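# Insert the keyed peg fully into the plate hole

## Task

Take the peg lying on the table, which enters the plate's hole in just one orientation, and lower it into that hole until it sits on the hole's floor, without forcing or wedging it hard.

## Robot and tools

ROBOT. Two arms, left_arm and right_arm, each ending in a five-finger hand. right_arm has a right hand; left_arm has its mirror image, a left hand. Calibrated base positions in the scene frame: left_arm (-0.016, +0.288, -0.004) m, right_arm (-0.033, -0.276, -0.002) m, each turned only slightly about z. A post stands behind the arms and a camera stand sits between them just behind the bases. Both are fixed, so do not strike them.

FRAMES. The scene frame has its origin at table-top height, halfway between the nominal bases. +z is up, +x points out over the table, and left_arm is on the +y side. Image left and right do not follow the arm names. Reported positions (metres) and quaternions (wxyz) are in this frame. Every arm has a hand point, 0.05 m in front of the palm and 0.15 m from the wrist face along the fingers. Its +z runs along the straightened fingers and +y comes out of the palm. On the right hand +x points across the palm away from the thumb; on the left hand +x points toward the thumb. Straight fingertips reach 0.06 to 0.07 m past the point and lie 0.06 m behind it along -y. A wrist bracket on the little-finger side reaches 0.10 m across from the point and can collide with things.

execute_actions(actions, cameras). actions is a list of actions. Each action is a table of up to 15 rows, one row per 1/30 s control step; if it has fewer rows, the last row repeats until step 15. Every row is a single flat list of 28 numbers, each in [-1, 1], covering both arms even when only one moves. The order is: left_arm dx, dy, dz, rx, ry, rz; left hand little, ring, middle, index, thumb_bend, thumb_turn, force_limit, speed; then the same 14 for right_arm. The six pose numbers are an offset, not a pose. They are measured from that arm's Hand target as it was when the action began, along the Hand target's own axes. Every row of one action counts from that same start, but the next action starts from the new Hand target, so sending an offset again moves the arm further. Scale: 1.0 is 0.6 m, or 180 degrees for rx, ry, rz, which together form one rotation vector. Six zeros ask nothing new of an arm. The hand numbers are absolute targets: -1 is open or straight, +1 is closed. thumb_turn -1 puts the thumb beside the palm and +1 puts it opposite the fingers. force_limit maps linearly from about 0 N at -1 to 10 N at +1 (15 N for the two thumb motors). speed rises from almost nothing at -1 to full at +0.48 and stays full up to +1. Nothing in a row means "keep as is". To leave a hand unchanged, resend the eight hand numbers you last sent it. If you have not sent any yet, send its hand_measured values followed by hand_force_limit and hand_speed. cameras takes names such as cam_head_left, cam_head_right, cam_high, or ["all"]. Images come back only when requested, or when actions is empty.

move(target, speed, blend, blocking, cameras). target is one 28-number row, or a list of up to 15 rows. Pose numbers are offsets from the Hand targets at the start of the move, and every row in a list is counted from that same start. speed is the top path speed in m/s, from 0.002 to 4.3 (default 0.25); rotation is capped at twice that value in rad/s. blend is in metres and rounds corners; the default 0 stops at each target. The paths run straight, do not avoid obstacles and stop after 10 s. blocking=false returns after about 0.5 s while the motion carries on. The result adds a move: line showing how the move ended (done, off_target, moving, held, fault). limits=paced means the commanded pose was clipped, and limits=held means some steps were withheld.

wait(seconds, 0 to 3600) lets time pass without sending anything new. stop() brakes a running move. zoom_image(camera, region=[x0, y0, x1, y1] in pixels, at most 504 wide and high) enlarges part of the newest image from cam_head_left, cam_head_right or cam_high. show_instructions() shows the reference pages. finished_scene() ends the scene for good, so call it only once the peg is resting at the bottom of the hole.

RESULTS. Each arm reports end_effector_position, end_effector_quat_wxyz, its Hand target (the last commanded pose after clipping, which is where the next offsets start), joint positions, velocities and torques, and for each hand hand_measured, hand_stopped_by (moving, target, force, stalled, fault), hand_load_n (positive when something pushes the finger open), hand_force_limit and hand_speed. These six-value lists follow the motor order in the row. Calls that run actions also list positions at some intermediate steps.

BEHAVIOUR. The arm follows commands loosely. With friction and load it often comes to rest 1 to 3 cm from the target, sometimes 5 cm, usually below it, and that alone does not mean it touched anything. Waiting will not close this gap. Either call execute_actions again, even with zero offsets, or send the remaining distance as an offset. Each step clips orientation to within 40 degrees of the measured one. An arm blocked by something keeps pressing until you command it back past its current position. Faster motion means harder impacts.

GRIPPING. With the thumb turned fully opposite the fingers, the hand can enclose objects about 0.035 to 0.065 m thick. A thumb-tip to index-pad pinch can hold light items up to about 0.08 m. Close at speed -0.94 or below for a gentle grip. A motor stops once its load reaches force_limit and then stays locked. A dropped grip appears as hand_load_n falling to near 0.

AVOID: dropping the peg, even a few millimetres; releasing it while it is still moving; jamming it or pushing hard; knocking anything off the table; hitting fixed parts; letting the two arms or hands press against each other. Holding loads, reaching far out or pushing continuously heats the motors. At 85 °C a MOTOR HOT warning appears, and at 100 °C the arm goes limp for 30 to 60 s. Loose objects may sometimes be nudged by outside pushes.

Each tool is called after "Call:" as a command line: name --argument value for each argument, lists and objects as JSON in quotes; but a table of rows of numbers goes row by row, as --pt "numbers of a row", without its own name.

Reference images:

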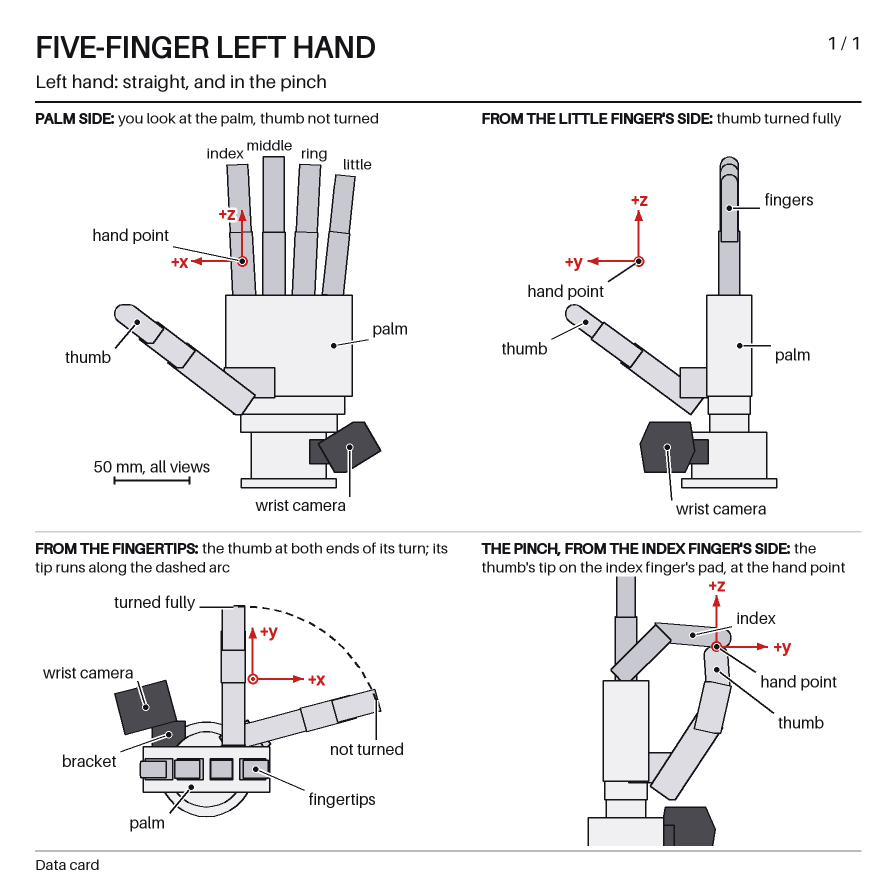

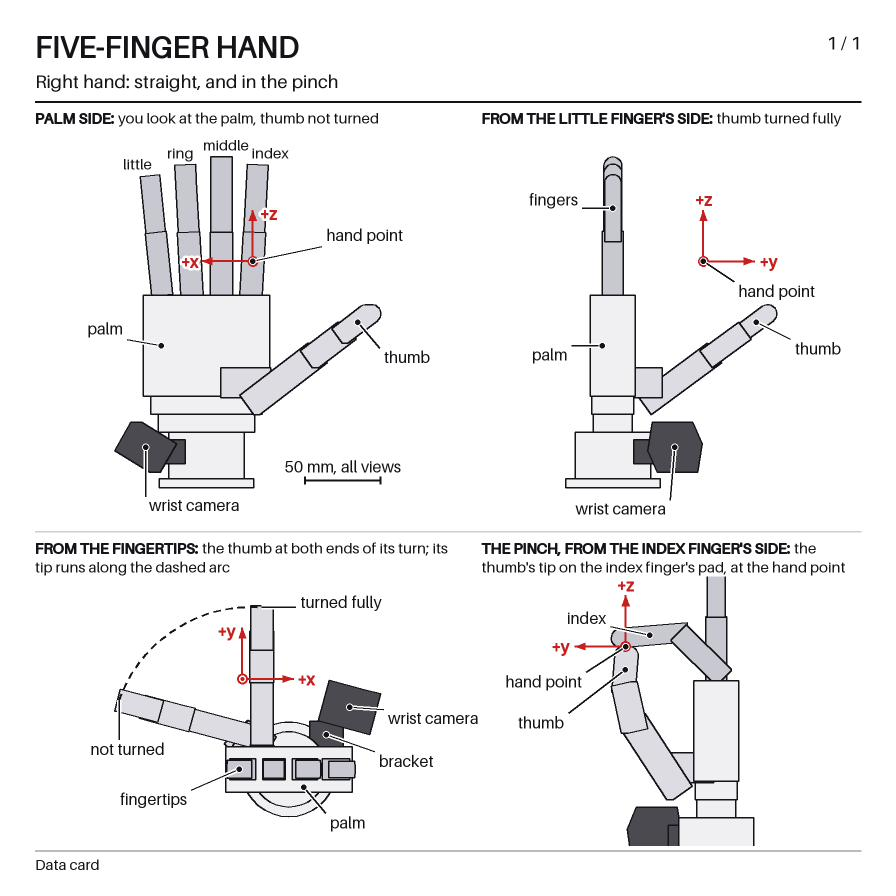

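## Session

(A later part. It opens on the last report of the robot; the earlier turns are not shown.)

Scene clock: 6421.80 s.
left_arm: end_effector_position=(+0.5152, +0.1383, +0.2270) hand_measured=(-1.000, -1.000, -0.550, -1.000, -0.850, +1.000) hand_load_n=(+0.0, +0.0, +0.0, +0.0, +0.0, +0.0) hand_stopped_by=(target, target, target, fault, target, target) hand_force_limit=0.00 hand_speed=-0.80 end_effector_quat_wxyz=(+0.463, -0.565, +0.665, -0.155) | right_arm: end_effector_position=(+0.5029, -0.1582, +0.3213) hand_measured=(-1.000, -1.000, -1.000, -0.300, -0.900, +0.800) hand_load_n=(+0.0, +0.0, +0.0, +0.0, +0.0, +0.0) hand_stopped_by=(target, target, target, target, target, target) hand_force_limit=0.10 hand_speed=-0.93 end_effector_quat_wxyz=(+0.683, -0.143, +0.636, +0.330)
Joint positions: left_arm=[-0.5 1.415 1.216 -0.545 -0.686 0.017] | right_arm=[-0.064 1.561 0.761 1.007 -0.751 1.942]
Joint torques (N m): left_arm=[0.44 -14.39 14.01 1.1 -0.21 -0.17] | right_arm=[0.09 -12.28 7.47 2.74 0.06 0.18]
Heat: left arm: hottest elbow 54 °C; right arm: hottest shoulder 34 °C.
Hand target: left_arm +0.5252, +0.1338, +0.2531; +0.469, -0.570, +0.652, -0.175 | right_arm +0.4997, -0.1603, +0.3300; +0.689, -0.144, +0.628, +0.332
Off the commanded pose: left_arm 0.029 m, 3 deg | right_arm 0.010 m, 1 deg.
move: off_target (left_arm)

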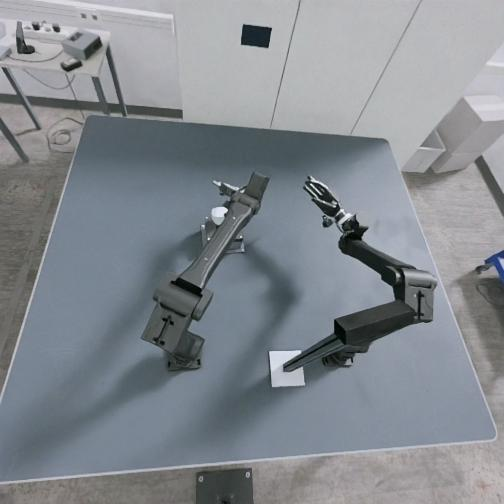

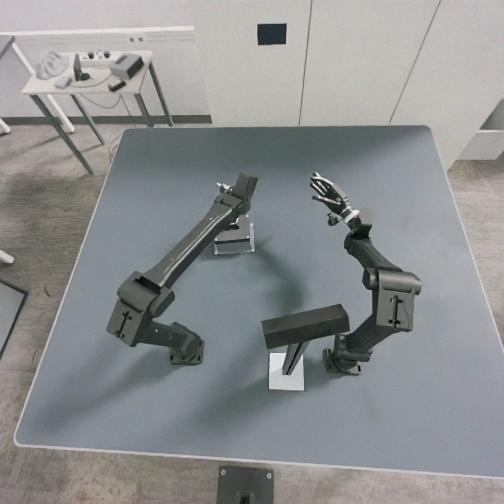

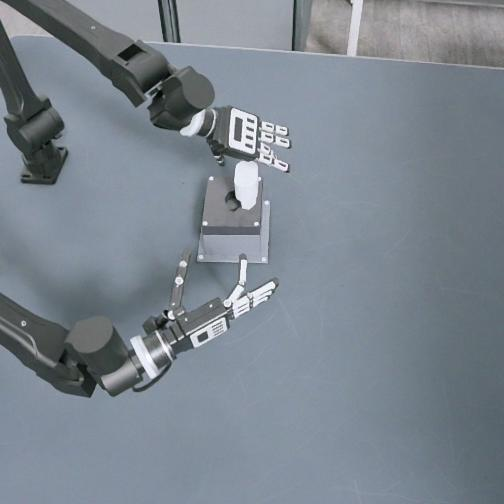

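Call:
zoom_image --camera "cam_high" --region '[220, 190, 244, 214]'

Call:
zoom_image --camera "cam_high" --region '[196, 172, 276, 252]'

Scaled by 21.000.

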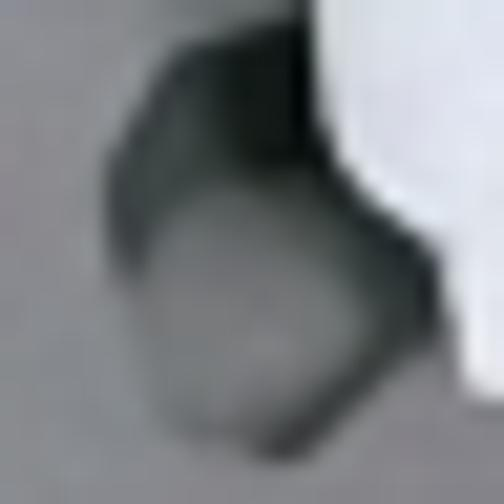

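Scaled by 6.300.

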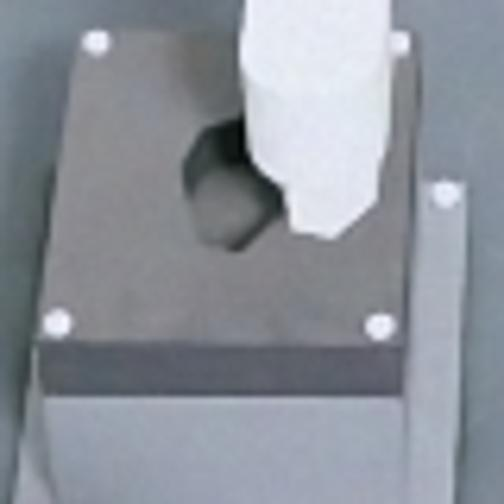

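Call:
move --target '[-0.0377,0.0325,0.0413,-0.0214,0.0738,-0.1141,-1,-1,-0.55,-1,-0.85,1,0.0,-0.8,0,0,0,0,0,0,-1,-1,-1,-0.3,-0.9,0.8,0.1,-0.93]' --speed 0.12 --cameras '["cam_high","cam_head_right"]'

Call:
zoom_image --camera "cam_high" --region '[212, 142, 282, 212]'

Call:
zoom_image --camera "cam_head_right" --region '[206, 190, 256, 240]'

Scene clock: 6610.27 s.
left_arm: end_effector_position=(+0.5303, +0.1639, +0.2282) hand_measured=(-1.000, -1.000, -0.550, -1.000, -0.850, +1.000) hand_load_n=(+0.0, +0.0, +0.0, +0.0, +0.0, +0.5) hand_stopped_by=(target, target, target, fault, target, target) hand_force_limit=0.00 hand_speed=-0.80 end_effector_quat_wxyz=(-0.331, +0.662, -0.608, +0.287) | right_arm: end_effector_position=(+0.5029, -0.1582, +0.3213) hand_measured=(-1.000, -1.000, -1.000, -0.300, -0.900, +0.800) hand_load_n=(+0.0, +0.0, +0.0, +0.0, +0.0, -0.5) hand_stopped_by=(target, target, target, target, target, target) hand_force_limit=0.10 hand_speed=-0.93 end_effector_quat_wxyz=(+0.683, -0.143, +0.636, +0.330)
Joint positions: left_arm=[-0.291 1.359 1.181 -0.517 -0.281 -0.2] | right_arm=[-0.064 1.561 0.761 1.007 -0.751 1.942]
Joint torques (N m): left_arm=[1.2 -14.04 9.99 2.28 0.04 -0.27] | right_arm=[0.03 -12.34 7.46 2.74 0.07 0.17]
Heat: left arm: hottest elbow 58 °C; right arm: hottest shoulder 34 °C.
Hand target: left_arm +0.5321, +0.1675, +0.2352; -0.333, +0.668, -0.595, +0.298 | right_arm +0.4997, -0.1603, +0.3300; +0.689, -0.144, +0.628, +0.332
Off the commanded pose: left_arm 0.008 m, 2 deg | right_arm 0.010 m, 1 deg.
move: done
Images, in order (width x height): cam_head_right 504x504, cam_high 504x504.

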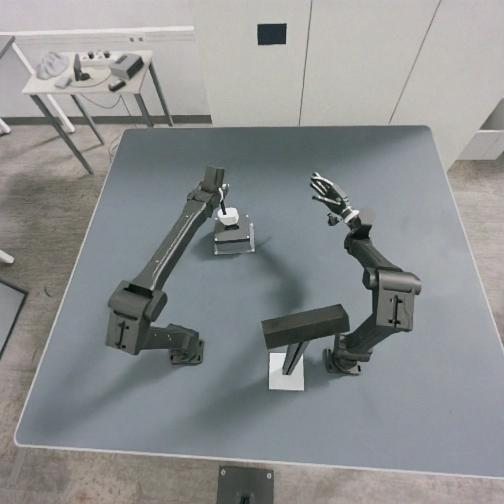

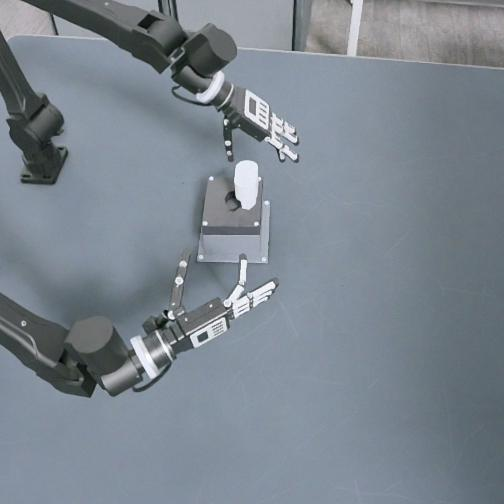

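Scaled by 7.200.

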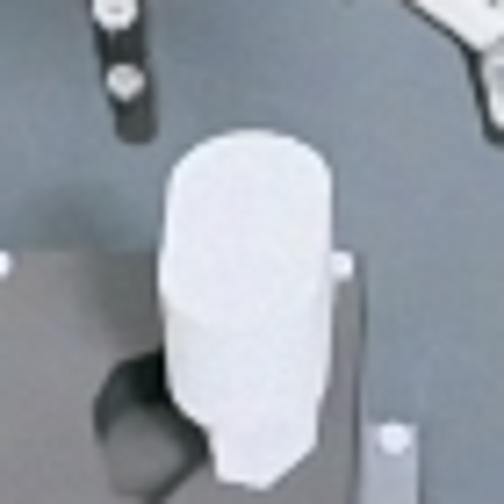

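Scaled by 10.080.

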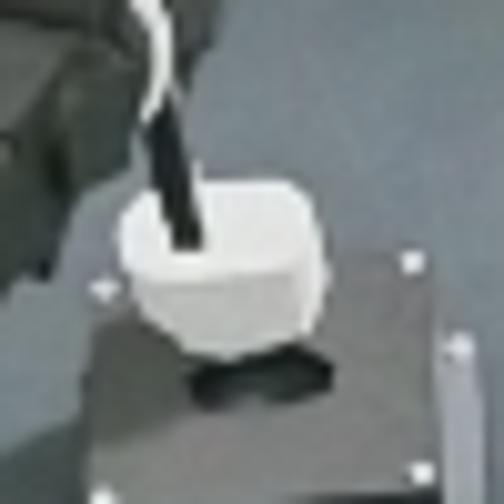

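Call:
zoom_image --camera "cam_head_right" --region '[214, 204, 244, 234]'

Call:
zoom_image --camera "cam_high" --region '[230, 156, 262, 188]'

Scaled by 16.800.

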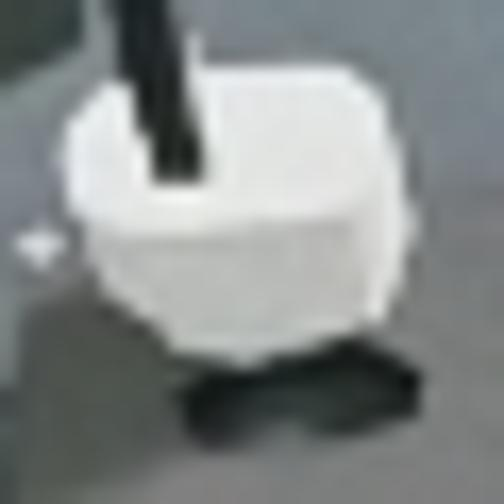

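Scaled by 15.750.

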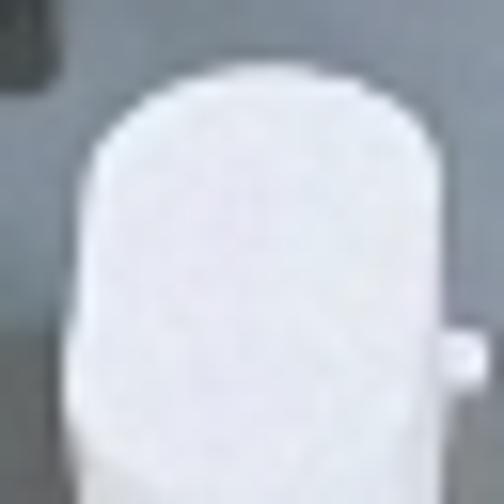

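Call:
move --target '[0,0.079,0.0592,0,0,0,-1,-1,-0.55,-1,-0.85,1,0.0,-0.8,0,0,0,0,0,0,-1,-1,-1,-0.3,-0.9,0.8,0.1,-0.93]' --speed 0.08 --cameras '["cam_high","cam_head_right"]'

Call:
zoom_image --camera "cam_high" --region '[212, 142, 282, 212]'

Call:
zoom_image --camera "cam_head_right" --region '[206, 190, 256, 240]'

Scene clock: 6660.10 s.
left_arm: end_effector_position=(+0.5276, +0.1644, +0.1839) hand_measured=(-1.000, -1.000, -0.550, -1.000, -0.850, +1.000) hand_load_n=(-0.5, +0.0, +0.0, +0.0, +0.0, +0.0) hand_stopped_by=(target, target, target, fault, target, target) hand_force_limit=0.00 hand_speed=-0.80 end_effector_quat_wxyz=(-0.336, +0.660, -0.602, +0.299) | right_arm: end_effector_position=(+0.5029, -0.1582, +0.3213) hand_measured=(-1.000, -1.000, -1.000, -0.300, -0.900, +0.800) hand_load_n=(+0.0, +0.0, +0.0, +0.0, +0.0, +0.0) hand_stopped_by=(target, target, target, target, target, target) hand_force_limit=0.10 hand_speed=-0.93 end_effector_quat_wxyz=(+0.683, -0.143, +0.636, +0.330)
Joint positions: left_arm=[-0.291 1.369 1.057 -0.356 -0.281 -0.201] | right_arm=[-0.064 1.561 0.761 1.007 -0.751 1.942]
Joint torques (N m): left_arm=[1.08 -11.11 9.78 2.37 0.02 -0.27] | right_arm=[0.09 -12.34 7.45 2.77 0.07 0.17]
Heat: left arm: hottest elbow 58 °C; right arm: hottest shoulder 34 °C.
Hand target: left_arm +0.5320, +0.1673, +0.1759; -0.333, +0.668, -0.595, +0.298 | right_arm +0.4997, -0.1603, +0.3300; +0.689, -0.144, +0.628, +0.332
Off the commanded pose: left_arm 0.010 m, 1 deg | right_arm 0.010 m, 1 deg.
move: done
Images, in order (width x height): cam_head_right 504x504, cam_high 504x504.

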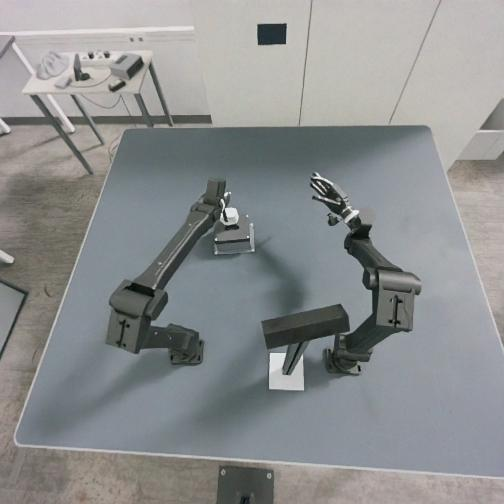

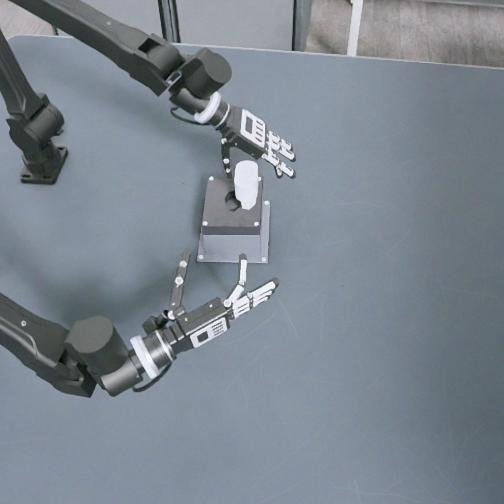

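Scaled by 7.200.

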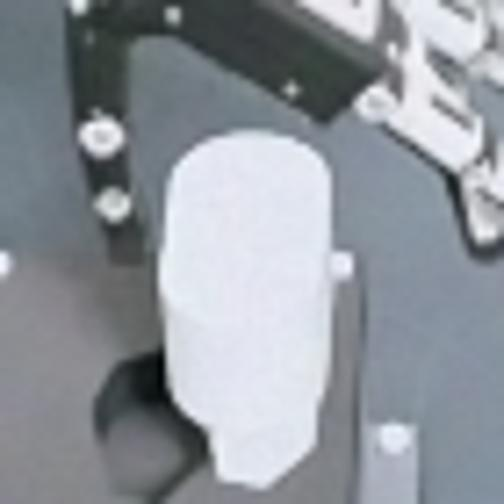

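Scaled by 10.080.

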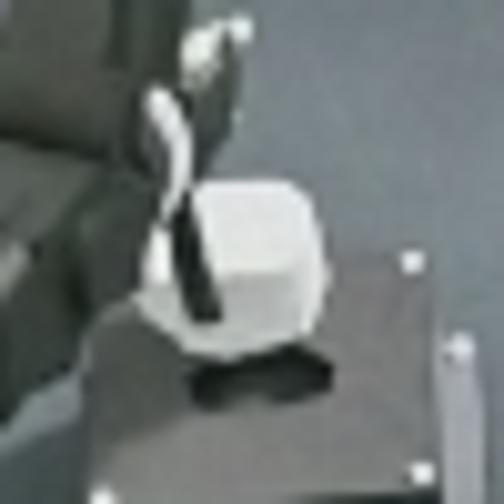

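Call:
move --target '[0.0331,0.0091,0.0018,0,0,0,-1,-1,-0.55,-1,-0.85,1,0.0,-0.8,0,0,0,0,0,0,-1,-1,-1,-0.3,-0.9,0.8,0.1,-0.93]' --speed 0.05 --cameras '["cam_high","cam_head_right"]'

Call:
zoom_image --camera "cam_high" --region '[212, 142, 282, 212]'

Call:
zoom_image --camera "cam_head_right" --region '[206, 190, 256, 240]'

Scene clock: 6692.30 s.
left_arm: end_effector_position=(+0.5280, +0.1543, +0.1768) hand_measured=(-1.000, -1.000, -0.550, -1.000, -0.850, +1.000) hand_load_n=(+0.0, +0.0, +0.0, +0.0, +0.0, +0.0) hand_stopped_by=(target, target, target, fault, target, target) hand_force_limit=0.00 hand_speed=-0.80 end_effector_quat_wxyz=(-0.336, +0.665, -0.598, +0.296) | right_arm: end_effector_position=(+0.5029, -0.1582, +0.3213) hand_measured=(-1.000, -1.000, -1.000, -0.300, -0.900, +0.800) hand_load_n=(+0.0, +0.0, +0.0, +0.0, +0.0, -0.5) hand_stopped_by=(target, target, target, target, target, target) hand_force_limit=0.10 hand_speed=-0.93 end_effector_quat_wxyz=(+0.683, -0.143, +0.636, +0.330)
Joint positions: left_arm=[-0.315 1.385 1.057 -0.352 -0.308 -0.23] | right_arm=[-0.064 1.561 0.761 1.007 -0.751 1.942]
Joint torques (N m): left_arm=[-0.62 -11.16 10.19 2.3 -0.27 -0.3] | right_arm=[0.03 -12.28 7.46 2.74 0.07 0.17]
Heat: left arm: hottest elbow 57 °C; right arm: hottest shoulder 34 °C.
Hand target: left_arm +0.5318, +0.1472, +0.1710; -0.333, +0.668, -0.595, +0.298 | right_arm +0.4997, -0.1603, +0.3300; +0.689, -0.144, +0.628, +0.332
Off the commanded pose: left_arm 0.010 m, 1 deg | right_arm 0.010 m, 1 deg.
move: done
Images, in order (width x height): cam_head_right 504x504, cam_high 504x504.

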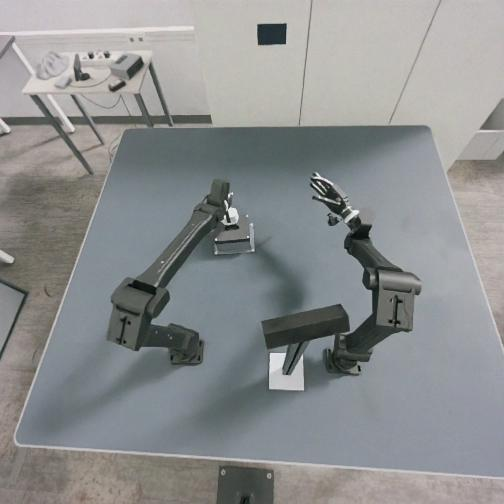

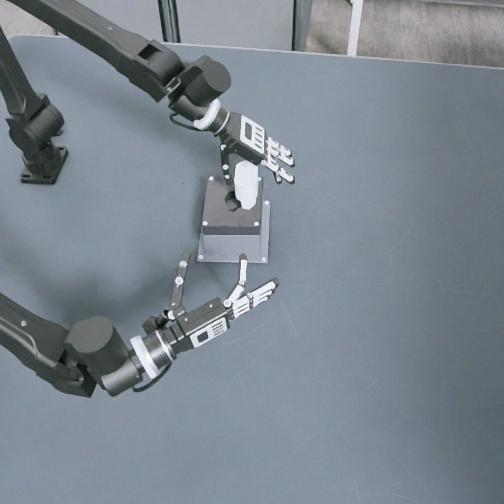

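Scaled by 7.200.

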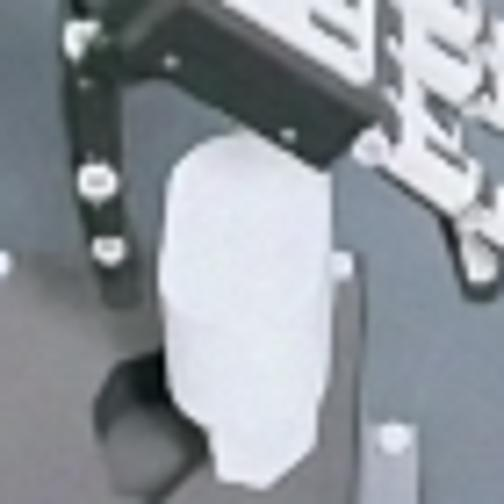

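Scaled by 10.080.

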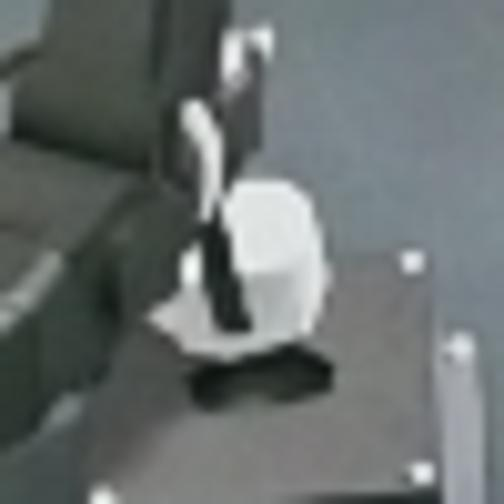

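Call:
execute_actions --actions '[]'

Call:
zoom_image --camera "cam_high" --region '[190, 130, 290, 230]'

Call:
zoom_image --camera "cam_head_right" --region '[180, 170, 280, 270]'

Scene clock: 6741.30 s.
left_arm: end_effector_position=(+0.5280, +0.1543, +0.1768) hand_measured=(-1.000, -1.000, -0.550, -1.000, -0.850, +1.000) hand_load_n=(+0.0, +0.0, +0.0, +0.0, +0.0, +0.5) hand_stopped_by=(target, target, target, fault, target, target) hand_force_limit=0.00 hand_speed=-0.80 end_effector_quat_wxyz=(-0.336, +0.665, -0.598, +0.296) | right_arm: end_effector_position=(+0.5029, -0.1582, +0.3213) hand_measured=(-1.000, -1.000, -1.000, -0.300, -0.900, +0.800) hand_load_n=(+0.0, +0.0, +0.0, +0.0, +0.0, +0.0) hand_stopped_by=(target, target, target, target, target, target) hand_force_limit=0.10 hand_speed=-0.93 end_effector_quat_wxyz=(+0.683, -0.143, +0.636, +0.330)
Joint positions: left_arm=[-0.315 1.385 1.057 -0.352 -0.308 -0.23] | right_arm=[-0.064 1.561 0.761 1.007 -0.751 1.942]
Joint velocities: within noise
Joint torques (N m): left_arm=[-0.62 -11.16 10.21 2.3 -0.27 -0.28] | right_arm=[0.09 -12.34 7.45 2.76 0.07 0.17]
Heat: left arm: hottest elbow 56 °C; right arm: hottest shoulder 34 °C.
Hand target: left_arm +0.5318, +0.1472, +0.1710; -0.333, +0.668, -0.596, +0.298 | right_arm +0.4997, -0.1603, +0.3300; +0.689, -0.144, +0.628, +0.332
Off the commanded pose: left_arm 0.010 m, 1 deg | right_arm 0.010 m, 1 deg.

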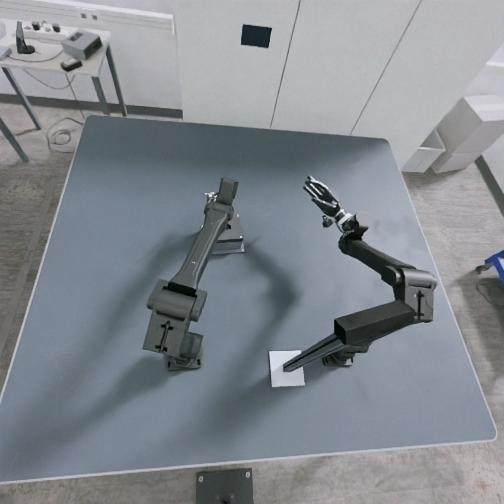

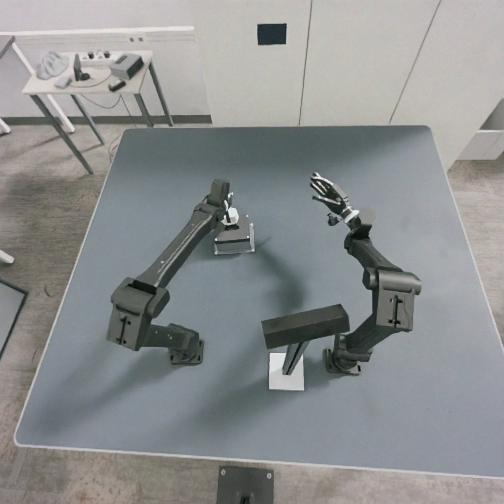

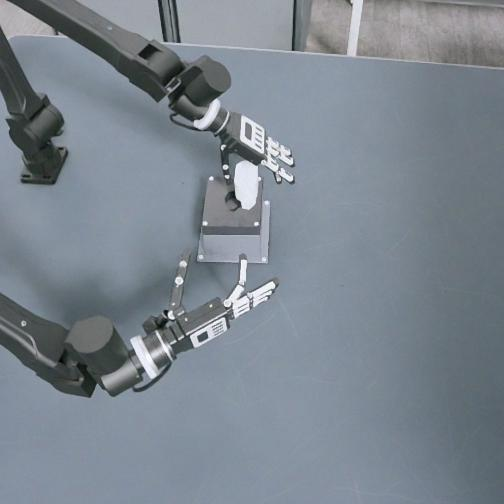

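Scaled by 5.040.

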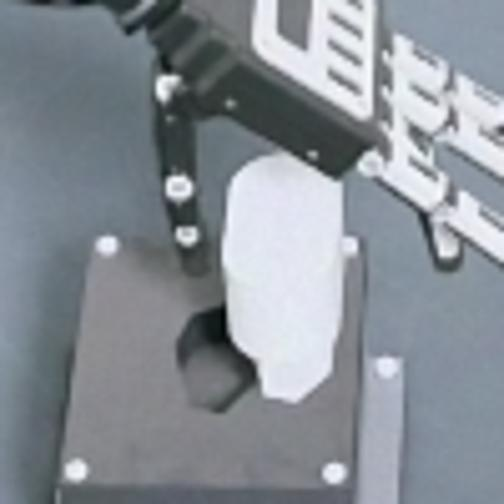

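Scaled by 5.040.

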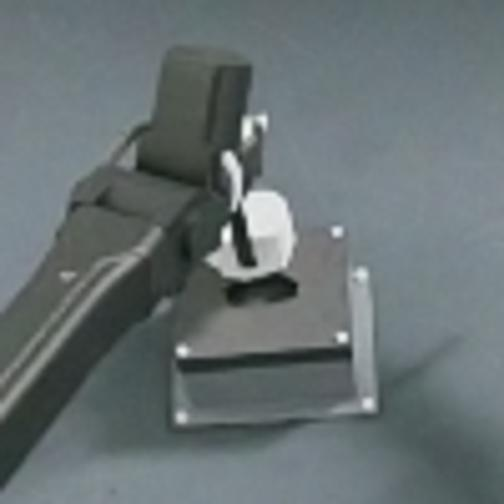

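Call:
execute_actions --actions '[[[0,0,0,0,0,0,-1,-1,-0.25,-1,-0.6,1,0.0,-0.9,0,0,0,0,0,0,-1,-1,-1,-0.3,-0.9,0.8,0.1,-0.93]]]'

Call:
wait --seconds 4

Call:
execute_actions --actions '[[[0,0,0,0,0,0,-1,-1,0.15,-1,-0.05,1,0.0,-0.95,0,0,0,0,0,0,-1,-1,-1,-0.3,-0.9,0.8,0.1,-0.93]]]'

Call:
wait --seconds 6 --cameras '["cam_high", "cam_head_right"]'

Call:
zoom_image --camera "cam_high" --region '[200, 150, 270, 220]'

Call:
zoom_image --camera "cam_head_right" --region '[200, 190, 270, 260]'

Scene clock: 6756.10 s.
left_arm: end_effector_position=(+0.5280, +0.1543, +0.1766) hand_measured=(-1.000, -1.000, -0.250, -1.000, -0.600, +1.000) hand_load_n=(+0.0, +0.0, +0.0, +0.0, +1.0, +0.0) hand_stopped_by=(target, target, target, fault, target, target) hand_force_limit=0.00 hand_speed=-0.90 end_effector_quat_wxyz=(-0.336, +0.665, -0.598, +0.296) | right_arm: end_effector_position=(+0.5029, -0.1582, +0.3213) hand_measured=(-1.000, -1.000, -1.000, -0.300, -0.900, +0.800) hand_load_n=(+0.0, +0.0, +0.0, +0.0, +0.0, +0.0) hand_stopped_by=(target, target, target, target, target, target) hand_force_limit=0.10 hand_speed=-0.93 end_effector_quat_wxyz=(+0.683, -0.143, +0.636, +0.330)
Joint positions: left_arm=[-0.315 1.386 1.057 -0.352 -0.308 -0.23] | right_arm=[-0.064 1.561 0.761 1.007 -0.751 1.942]
Joint torques (N m): left_arm=[-0.62 -11.22 10.21 2.29 -0.27 -0.28] | right_arm=[0.03 -12.4 7.46 2.74 0.07 0.17]
Heat: left arm: hottest elbow 56 °C; right arm: hottest shoulder 34 °C.
Hand target: left_arm +0.5318, +0.1472, +0.1710; -0.333, +0.668, -0.596, +0.298 | right_arm +0.4997, -0.1603, +0.3300; +0.689, -0.144, +0.628, +0.332
Off the commanded pose: left_arm 0.010 m, 1 deg | right_arm 0.010 m, 1 deg.
Step readings (end_effector_position of left_arm | right_arm):
0: (+0.5280, +0.1543, +0.1768) | (+0.5029, -0.1582, +0.3213)
1: (+0.5280, +0.1543, +0.1768) | (+0.5029, -0.1582, +0.3213)
2: (+0.5280, +0.1543, +0.1768) | (+0.5029, -0.1582, +0.3213)
4: (+0.5280, +0.1543, +0.1768) | (+0.5029, -0.1582, +0.3213)
8: (+0.5280, +0.1543, +0.1768) | (+0.5029, -0.1582, +0.3213)
15: (+0.5280, +0.1543, +0.1768) | (+0.5029, -0.1582, +0.3213)

Scene clock: 6760.10 s.
left_arm: end_effector_position=(+0.5280, +0.1543, +0.1766) hand_measured=(-1.000, -1.000, -0.250, -1.000, -0.600, +1.000) hand_load_n=(+0.0, +0.0, +0.0, +0.0, +0.5, +0.0) hand_stopped_by=(target, target, target, fault, target, target) hand_force_limit=0.00 hand_speed=-0.90 end_effector_quat_wxyz=(-0.336, +0.665, -0.598, +0.296) | right_arm: end_effector_position=(+0.5029, -0.1582, +0.3213) hand_measured=(-1.000, -1.000, -1.000, -0.300, -0.900, +0.800) hand_load_n=(+0.0, +0.0, +0.0, +0.0, +0.0, +0.0) hand_stopped_by=(target, target, target, target, target, target) hand_force_limit=0.10 hand_speed=-0.93 end_effector_quat_wxyz=(+0.683, -0.143, +0.636, +0.330)
Joint positions: left_arm=[-0.315 1.386 1.057 -0.352 -0.308 -0.23] | right_arm=[-0.064 1.561 0.761 1.007 -0.751 1.942]
Joint torques (N m): left_arm=[-0.62 -11.16 10.21 2.29 -0.27 -0.28] | right_arm=[0.15 -12.34 7.45 2.76 0.07 0.18]
Heat: left arm: hottest elbow 56 °C; right arm: hottest shoulder 34 °C.
Hand target: left_arm +0.5318, +0.1472, +0.1710; -0.333, +0.668, -0.596, +0.298 | right_arm +0.4997, -0.1603, +0.3300; +0.689, -0.144, +0.628, +0.332
Off the commanded pose: left_arm 0.010 m, 1 deg | right_arm 0.010 m, 1 deg.
wait: 4.00 s; at rest by 0.17 s

Scene clock: 6761.70 s.
left_arm: end_effector_position=(+0.5282, +0.1543, +0.1768) hand_measured=(-1.000, -1.000, -0.124, -1.000, -0.504, +1.000) hand_load_n=(+0.0, +0.0, +7.0, +0.0, +7.5, +1.0) hand_stopped_by=(target, target, force, fault, force, target) hand_force_limit=0.00 hand_speed=-0.95 end_effector_quat_wxyz=(-0.336, +0.665, -0.598, +0.296) | right_arm: end_effector_position=(+0.5029, -0.1582, +0.3213) hand_measured=(-1.000, -1.000, -1.000, -0.300, -0.900, +0.800) hand_load_n=(+0.5, +0.0, +0.0, +0.0, +0.0, +0.0) hand_stopped_by=(target, target, target, target, target, target) hand_force_limit=0.10 hand_speed=-0.93 end_effector_quat_wxyz=(+0.683, -0.143, +0.636, +0.330)
Joint positions: left_arm=[-0.315 1.386 1.057 -0.352 -0.308 -0.23] | right_arm=[-0.064 1.561 0.761 1.007 -0.751 1.942]
Joint torques (N m): left_arm=[-0.62 -11.22 10.21 2.26 -0.27 -0.27] | right_arm=[0.03 -12.34 7.46 2.74 0.07 0.17]
Heat: left arm: hottest elbow 56 °C; right arm: hottest shoulder 34 °C.
Hand target: left_arm +0.5318, +0.1473, +0.1710; -0.333, +0.668, -0.595, +0.298 | right_arm +0.4997, -0.1603, +0.3300; +0.689, -0.144, +0.628, +0.332
Off the commanded pose: left_arm 0.010 m, 1 deg | right_arm 0.010 m, 1 deg.
Step readings (end_effector_position of left_arm | right_arm):
0: (+0.5280, +0.1543, +0.1766) | (+0.5029, -0.1582, +0.3213)
1: (+0.5280, +0.1543, +0.1766) | (+0.5029, -0.1582, +0.3213)
2: (+0.5280, +0.1543, +0.1766) | (+0.5029, -0.1582, +0.3213)
4: (+0.5280, +0.1543, +0.1766) | (+0.5029, -0.1582, +0.3213)
8: (+0.5280, +0.1542, +0.1767) | (+0.5029, -0.1582, +0.3213)
15: (+0.5280, +0.1542, +0.1767) | (+0.5029, -0.1582, +0.3213)

Scene clock: 6767.70 s.
left_arm: end_effector_position=(+0.5282, +0.1543, +0.1768) hand_measured=(-1.000, -1.000, -0.124, -1.000, -0.504, +1.000) hand_load_n=(-0.5, +0.0, +7.0, +0.0, +7.0, +1.0) hand_stopped_by=(target, target, force, fault, force, target) hand_force_limit=0.00 hand_speed=-0.95 end_effector_quat_wxyz=(-0.336, +0.665, -0.598, +0.296) | right_arm: end_effector_position=(+0.5029, -0.1582, +0.3213) hand_measured=(-1.000, -1.000, -1.000, -0.300, -0.900, +0.800) hand_load_n=(+0.0, +0.0, +0.0, +0.0, +0.0, -0.5) hand_stopped_by=(target, target, target, target, target, target) hand_force_limit=0.10 hand_speed=-0.93 end_effector_quat_wxyz=(+0.683, -0.143, +0.636, +0.330)
Joint positions: left_arm=[-0.315 1.386 1.057 -0.352 -0.308 -0.23] | right_arm=[-0.064 1.561 0.761 1.007 -0.751 1.942]
Joint torques (N m): left_arm=[-0.56 -11.16 10.21 2.28 -0.26 -0.27] | right_arm=[0.03 -12.4 7.47 2.76 0.07 0.17]
Heat: left arm: hottest elbow 56 °C; right arm: hottest shoulder 34 °C.
Hand target: left_arm +0.5318, +0.1473, +0.1710; -0.333, +0.668, -0.595, +0.298 | right_arm +0.4997, -0.1603, +0.3300; +0.689, -0.144, +0.628, +0.332
Off the commanded pose: left_arm 0.010 m, 1 deg | right_arm 0.010 m, 1 deg.
wait: 6.00 s; at rest by 0.17 s
Images, in order (width x height): cam_head_right 504x504, cam_high 504x504.

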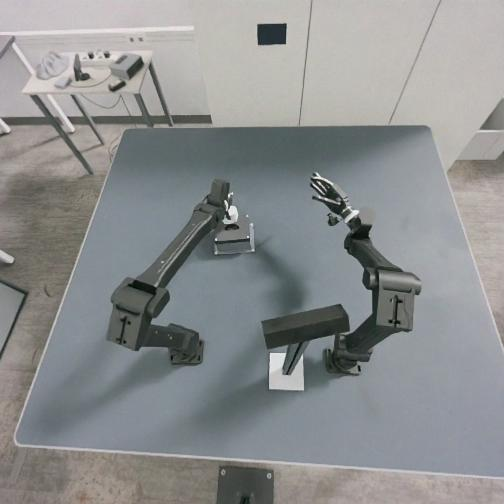

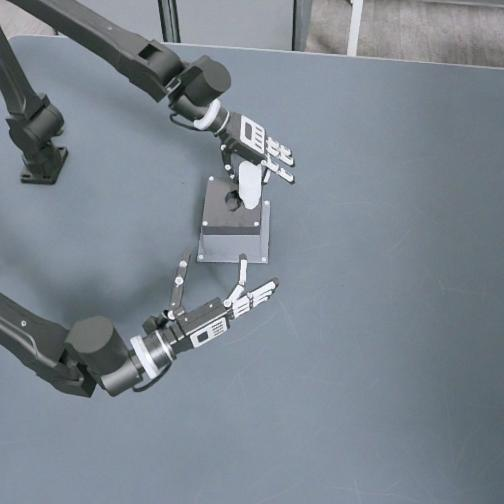

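Scaled by 7.200.

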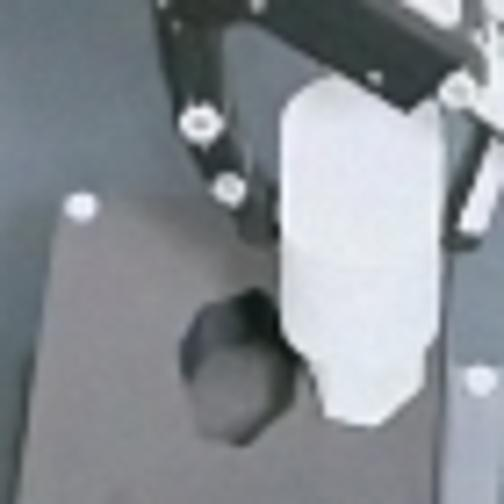

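Scaled by 7.200.

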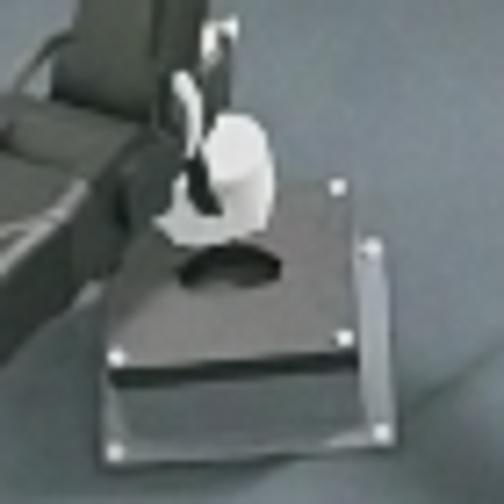

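Call:
zoom_image --camera "cam_high" --region '[220, 185, 265, 215]'

Scaled by 11.200.

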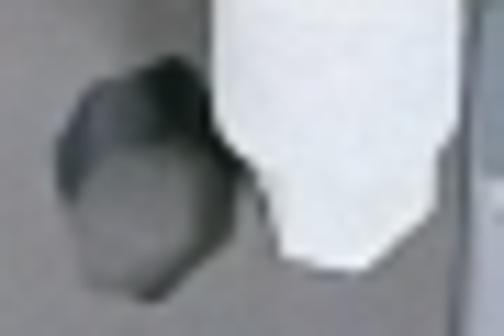

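Call:
move --target '[0,0,0.0,0,0,0,-1,-1,0.15,-1,-0.05,1,0.0,-0.95,0,0,0,0,0,0,-1,-1,-1,-0.3,-0.9,0.8,0.1,-0.93]'

Scene clock: 6797.97 s.
left_arm: end_effector_position=(+0.5282, +0.1543, +0.1768) hand_measured=(-1.000, -1.000, -0.124, -1.000, -0.504, +1.000) hand_load_n=(+0.0, +0.0, +7.0, +0.0, +7.0, +1.0) hand_stopped_by=(target, target, force, fault, force, target) hand_force_limit=0.00 hand_speed=-0.95 end_effector_quat_wxyz=(-0.336, +0.665, -0.598, +0.296) | right_arm: end_effector_position=(+0.5029, -0.1582, +0.3213) hand_measured=(-1.000, -1.000, -1.000, -0.300, -0.900, +0.800) hand_load_n=(+0.0, +0.0, +0.0, +0.0, +0.0, -0.5) hand_stopped_by=(target, target, target, target, target, target) hand_force_limit=0.10 hand_speed=-0.93 end_effector_quat_wxyz=(+0.683, -0.143, +0.636, +0.330)
Joint positions: left_arm=[-0.315 1.386 1.057 -0.352 -0.308 -0.23] | right_arm=[-0.064 1.561 0.761 1.007 -0.751 1.942]
Joint torques (N m): left_arm=[-0.62 -11.16 10.21 2.26 -0.26 -0.27] | right_arm=[0.09 -12.28 7.46 2.76 0.06 0.17]
Heat: left arm: hottest elbow 56 °C; right arm: hottest shoulder 34 °C.
Hand target: left_arm +0.5318, +0.1473, +0.1710; -0.333, +0.668, -0.595, +0.298 | right_arm +0.4997, -0.1603, +0.3300; +0.689, -0.144, +0.628, +0.332
Off the commanded pose: left_arm 0.010 m, 1 deg | right_arm 0.010 m, 1 deg.
move: done

Call:
move --target '[0,-0.0733,-0.055,0,0,0,-1,-1,0.15,-1,-0.05,1,0.0,-0.95,0,0,0,0,0,0,-1,-1,-1,-0.3,-0.9,0.8,0.1,-0.93]' --speed 0.05 --cameras '["cam_high", "cam_head_right"]'

Call:
zoom_image --camera "cam_high" --region '[210, 150, 270, 220]'

Call:
zoom_image --camera "cam_head_right" --region '[205, 190, 265, 250]'

Scene clock: 6808.63 s.
left_arm: end_effector_position=(+0.5171, +0.1573, +0.1868) hand_measured=(-1.000, -1.000, -0.124, -1.000, -0.504, +1.000) hand_load_n=(+0.0, +0.0, +7.5, +0.0, +7.0, +1.0) hand_stopped_by=(target, target, force, fault, force, target) hand_force_limit=0.00 hand_speed=-0.95 end_effector_quat_wxyz=(-0.321, +0.672, -0.611, +0.267) | right_arm: end_effector_position=(+0.5029, -0.1582, +0.3213) hand_measured=(-1.000, -1.000, -1.000, -0.300, -0.900, +0.800) hand_load_n=(+0.0, +0.0, +0.0, +0.0, +0.0, +0.0) hand_stopped_by=(target, target, target, target, target, target) hand_force_limit=0.10 hand_speed=-0.93 end_effector_quat_wxyz=(+0.683, -0.143, +0.636, +0.330)
Joint positions: left_arm=[-0.315 1.378 1.111 -0.484 -0.308 -0.232] | right_arm=[-0.064 1.561 0.761 1.007 -0.751 1.942]
Joint torques (N m): left_arm=[-0.56 -14.56 14.69 1.48 -0.21 -0.25] | right_arm=[0.09 -12.34 7.47 2.76 0.07 0.17]
Heat: left arm: hottest elbow 56 °C; right arm: hottest shoulder 34 °C.
Hand target: left_arm +0.5318, +0.1474, +0.2260; -0.333, +0.668, -0.595, +0.298 | right_arm +0.4997, -0.1603, +0.3300; +0.689, -0.144, +0.628, +0.332
Off the commanded pose: left_arm 0.043 m, 4 deg | right_arm 0.010 m, 1 deg.
move: off_target (left_arm)
Images, in order (width x height): cam_head_right 504x504, cam_high 504x504.

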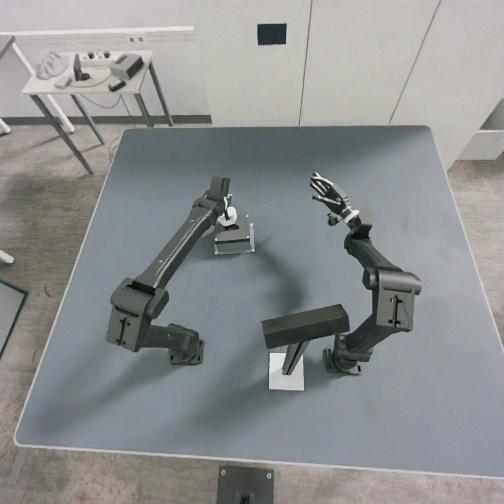

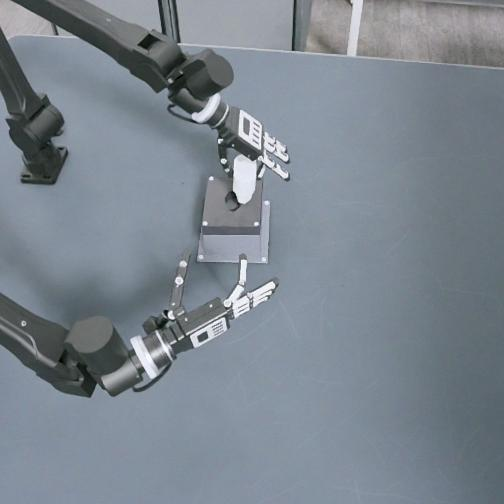

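Scaled by 7.200.

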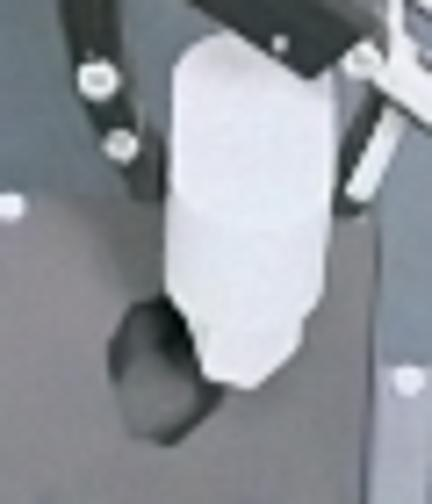

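Scaled by 8.400.

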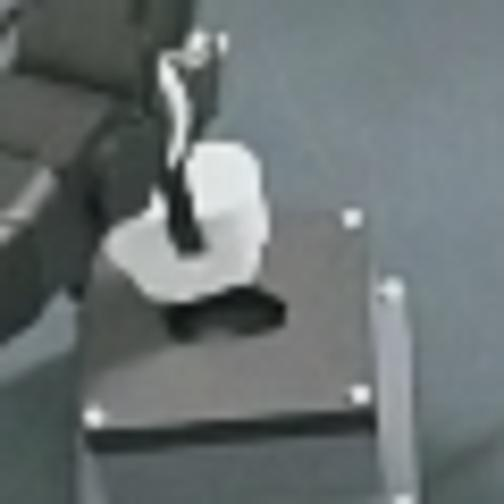

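Call:
move --target '[0.0115,0.0341,-0.0454,0,0,0,-1,-1,0.15,-1,-0.05,1,0.0,-0.95,0,0,0,0,0,0,-1,-1,-1,-0.3,-0.9,0.8,0.1,-0.93]' --speed 0.05

Scene clock: 6821.80 s.
left_arm: end_effector_position=(+0.5011, +0.1422, +0.2145) hand_measured=(-1.000, -1.000, -0.124, -1.000, -0.504, +1.000) hand_load_n=(+0.0, +0.0, +7.5, +0.0, +7.0, +1.0) hand_stopped_by=(target, target, force, fault, force, target) hand_force_limit=0.00 hand_speed=-0.95 end_effector_quat_wxyz=(-0.332, +0.666, -0.603, +0.287) | right_arm: end_effector_position=(+0.5029, -0.1582, +0.3213) hand_measured=(-1.000, -1.000, -1.000, -0.300, -0.900, +0.800) hand_load_n=(+0.0, +0.0, +0.0, +0.0, +0.0, +0.0) hand_stopped_by=(target, target, target, target, target, target) hand_force_limit=0.10 hand_speed=-0.93 end_effector_quat_wxyz=(+0.683, -0.143, +0.636, +0.330)
Joint positions: left_arm=[-0.36 1.31 1.099 -0.501 -0.342 -0.259] | right_arm=[-0.064 1.561 0.761 1.007 -0.751 1.942]
Joint torques (N m): left_arm=[-0.67 -13.57 10.56 1.52 -0.33 -0.28] | right_arm=[0.03 -12.4 7.47 2.76 0.07 0.17]
Heat: left arm: hottest elbow 56 °C; right arm: hottest shoulder 34 °C.
Hand target: left_arm +0.4988, +0.1367, +0.2261; -0.333, +0.668, -0.595, +0.298 | right_arm +0.4997, -0.1603, +0.3300; +0.689, -0.144, +0.628, +0.332
Off the commanded pose: left_arm 0.013 m, 2 deg | right_arm 0.010 m, 1 deg.
move: off_target (left_arm)

Call:
move --target '[0,0.0533,0.04,0,0,0,-1,-1,0.15,-1,-0.05,1,0.0,-0.95,0,0,0,0,0,0,-1,-1,-1,-0.3,-0.9,0.8,0.1,-0.93]' --speed 0.05 --cameras '["cam_high", "cam_head_right"]'

Call:
zoom_image --camera "cam_high" --region '[200, 150, 260, 220]'

Call:
zoom_image --camera "cam_head_right" --region '[205, 190, 265, 250]'

Scene clock: 6830.33 s.
left_arm: end_effector_position=(+0.4943, +0.1444, +0.1841) hand_measured=(-1.000, -1.000, -0.124, -1.000, -0.504, +1.000) hand_load_n=(+0.0, -0.5, +7.5, -0.5, +7.0, +1.0) hand_stopped_by=(target, target, force, fault, force, target) hand_force_limit=0.00 hand_speed=-0.95 end_effector_quat_wxyz=(-0.332, +0.667, -0.602, +0.288) | right_arm: end_effector_position=(+0.5029, -0.1582, +0.3213) hand_measured=(-1.000, -1.000, -1.000, -0.300, -0.900, +0.800) hand_load_n=(+0.0, +0.0, +0.0, +0.0, +0.0, +0.0) hand_stopped_by=(target, target, target, target, target, target) hand_force_limit=0.10 hand_speed=-0.93 end_effector_quat_wxyz=(+0.683, -0.143, +0.636, +0.330)
Joint positions: left_arm=[-0.36 1.31 1.015 -0.414 -0.343 -0.26] | right_arm=[-0.064 1.561 0.761 1.007 -0.751 1.942]
Joint torques (N m): left_arm=[-0.73 -10.87 10.37 2.48 -0.32 -0.29] | right_arm=[0.09 -12.34 7.45 2.76 0.07 0.17]
Heat: left arm: hottest elbow 55 °C; right arm: hottest shoulder 34 °C.
Hand target: left_arm +0.4987, +0.1366, +0.1860; -0.333, +0.668, -0.595, +0.298 | right_arm +0.4997, -0.1603, +0.3300; +0.689, -0.144, +0.628, +0.332
Off the commanded pose: left_arm 0.009 m, 1 deg | right_arm 0.010 m, 1 deg.
move: done
Images, in order (width x height): cam_head_right 504x504, cam_high 504x504.

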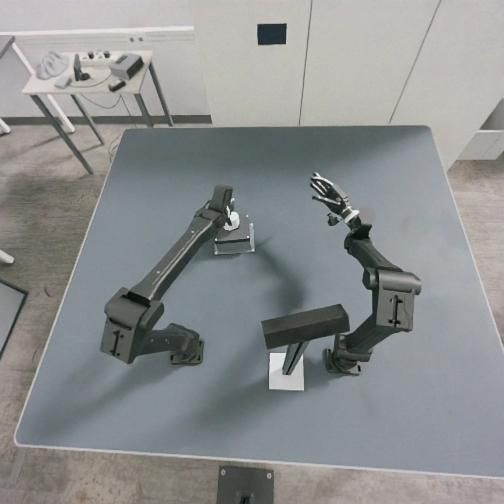

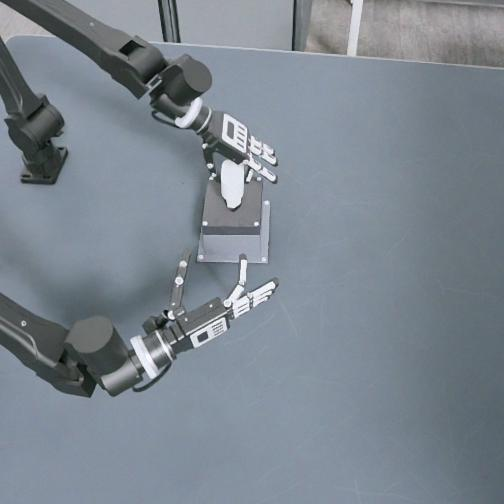

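Scaled by 7.200.

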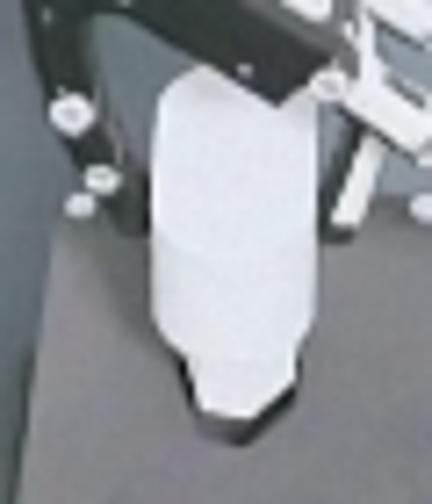

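Scaled by 8.400.

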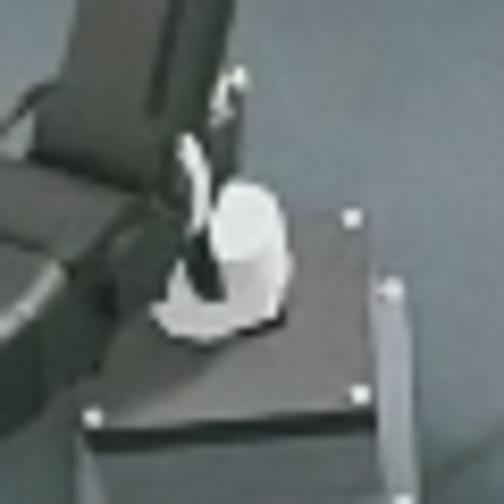

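Call:
zoom_image --camera "cam_high" --region '[215, 190, 250, 215]'

Call:
zoom_image --camera "cam_head_right" --region '[220, 205, 250, 235]'

Scaled by 14.400.

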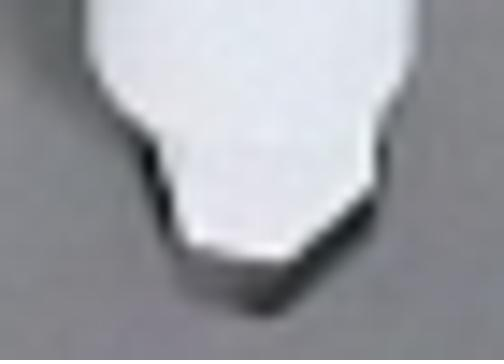

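Scaled by 16.800.

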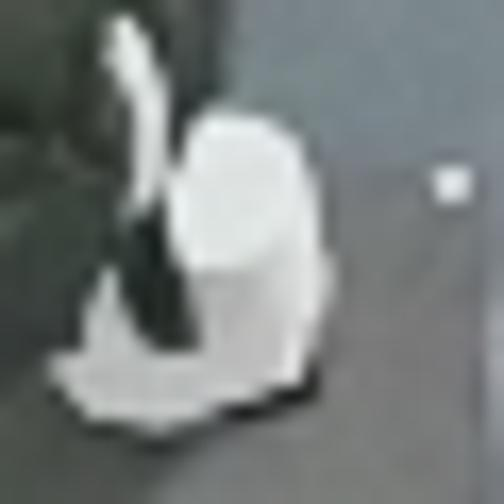

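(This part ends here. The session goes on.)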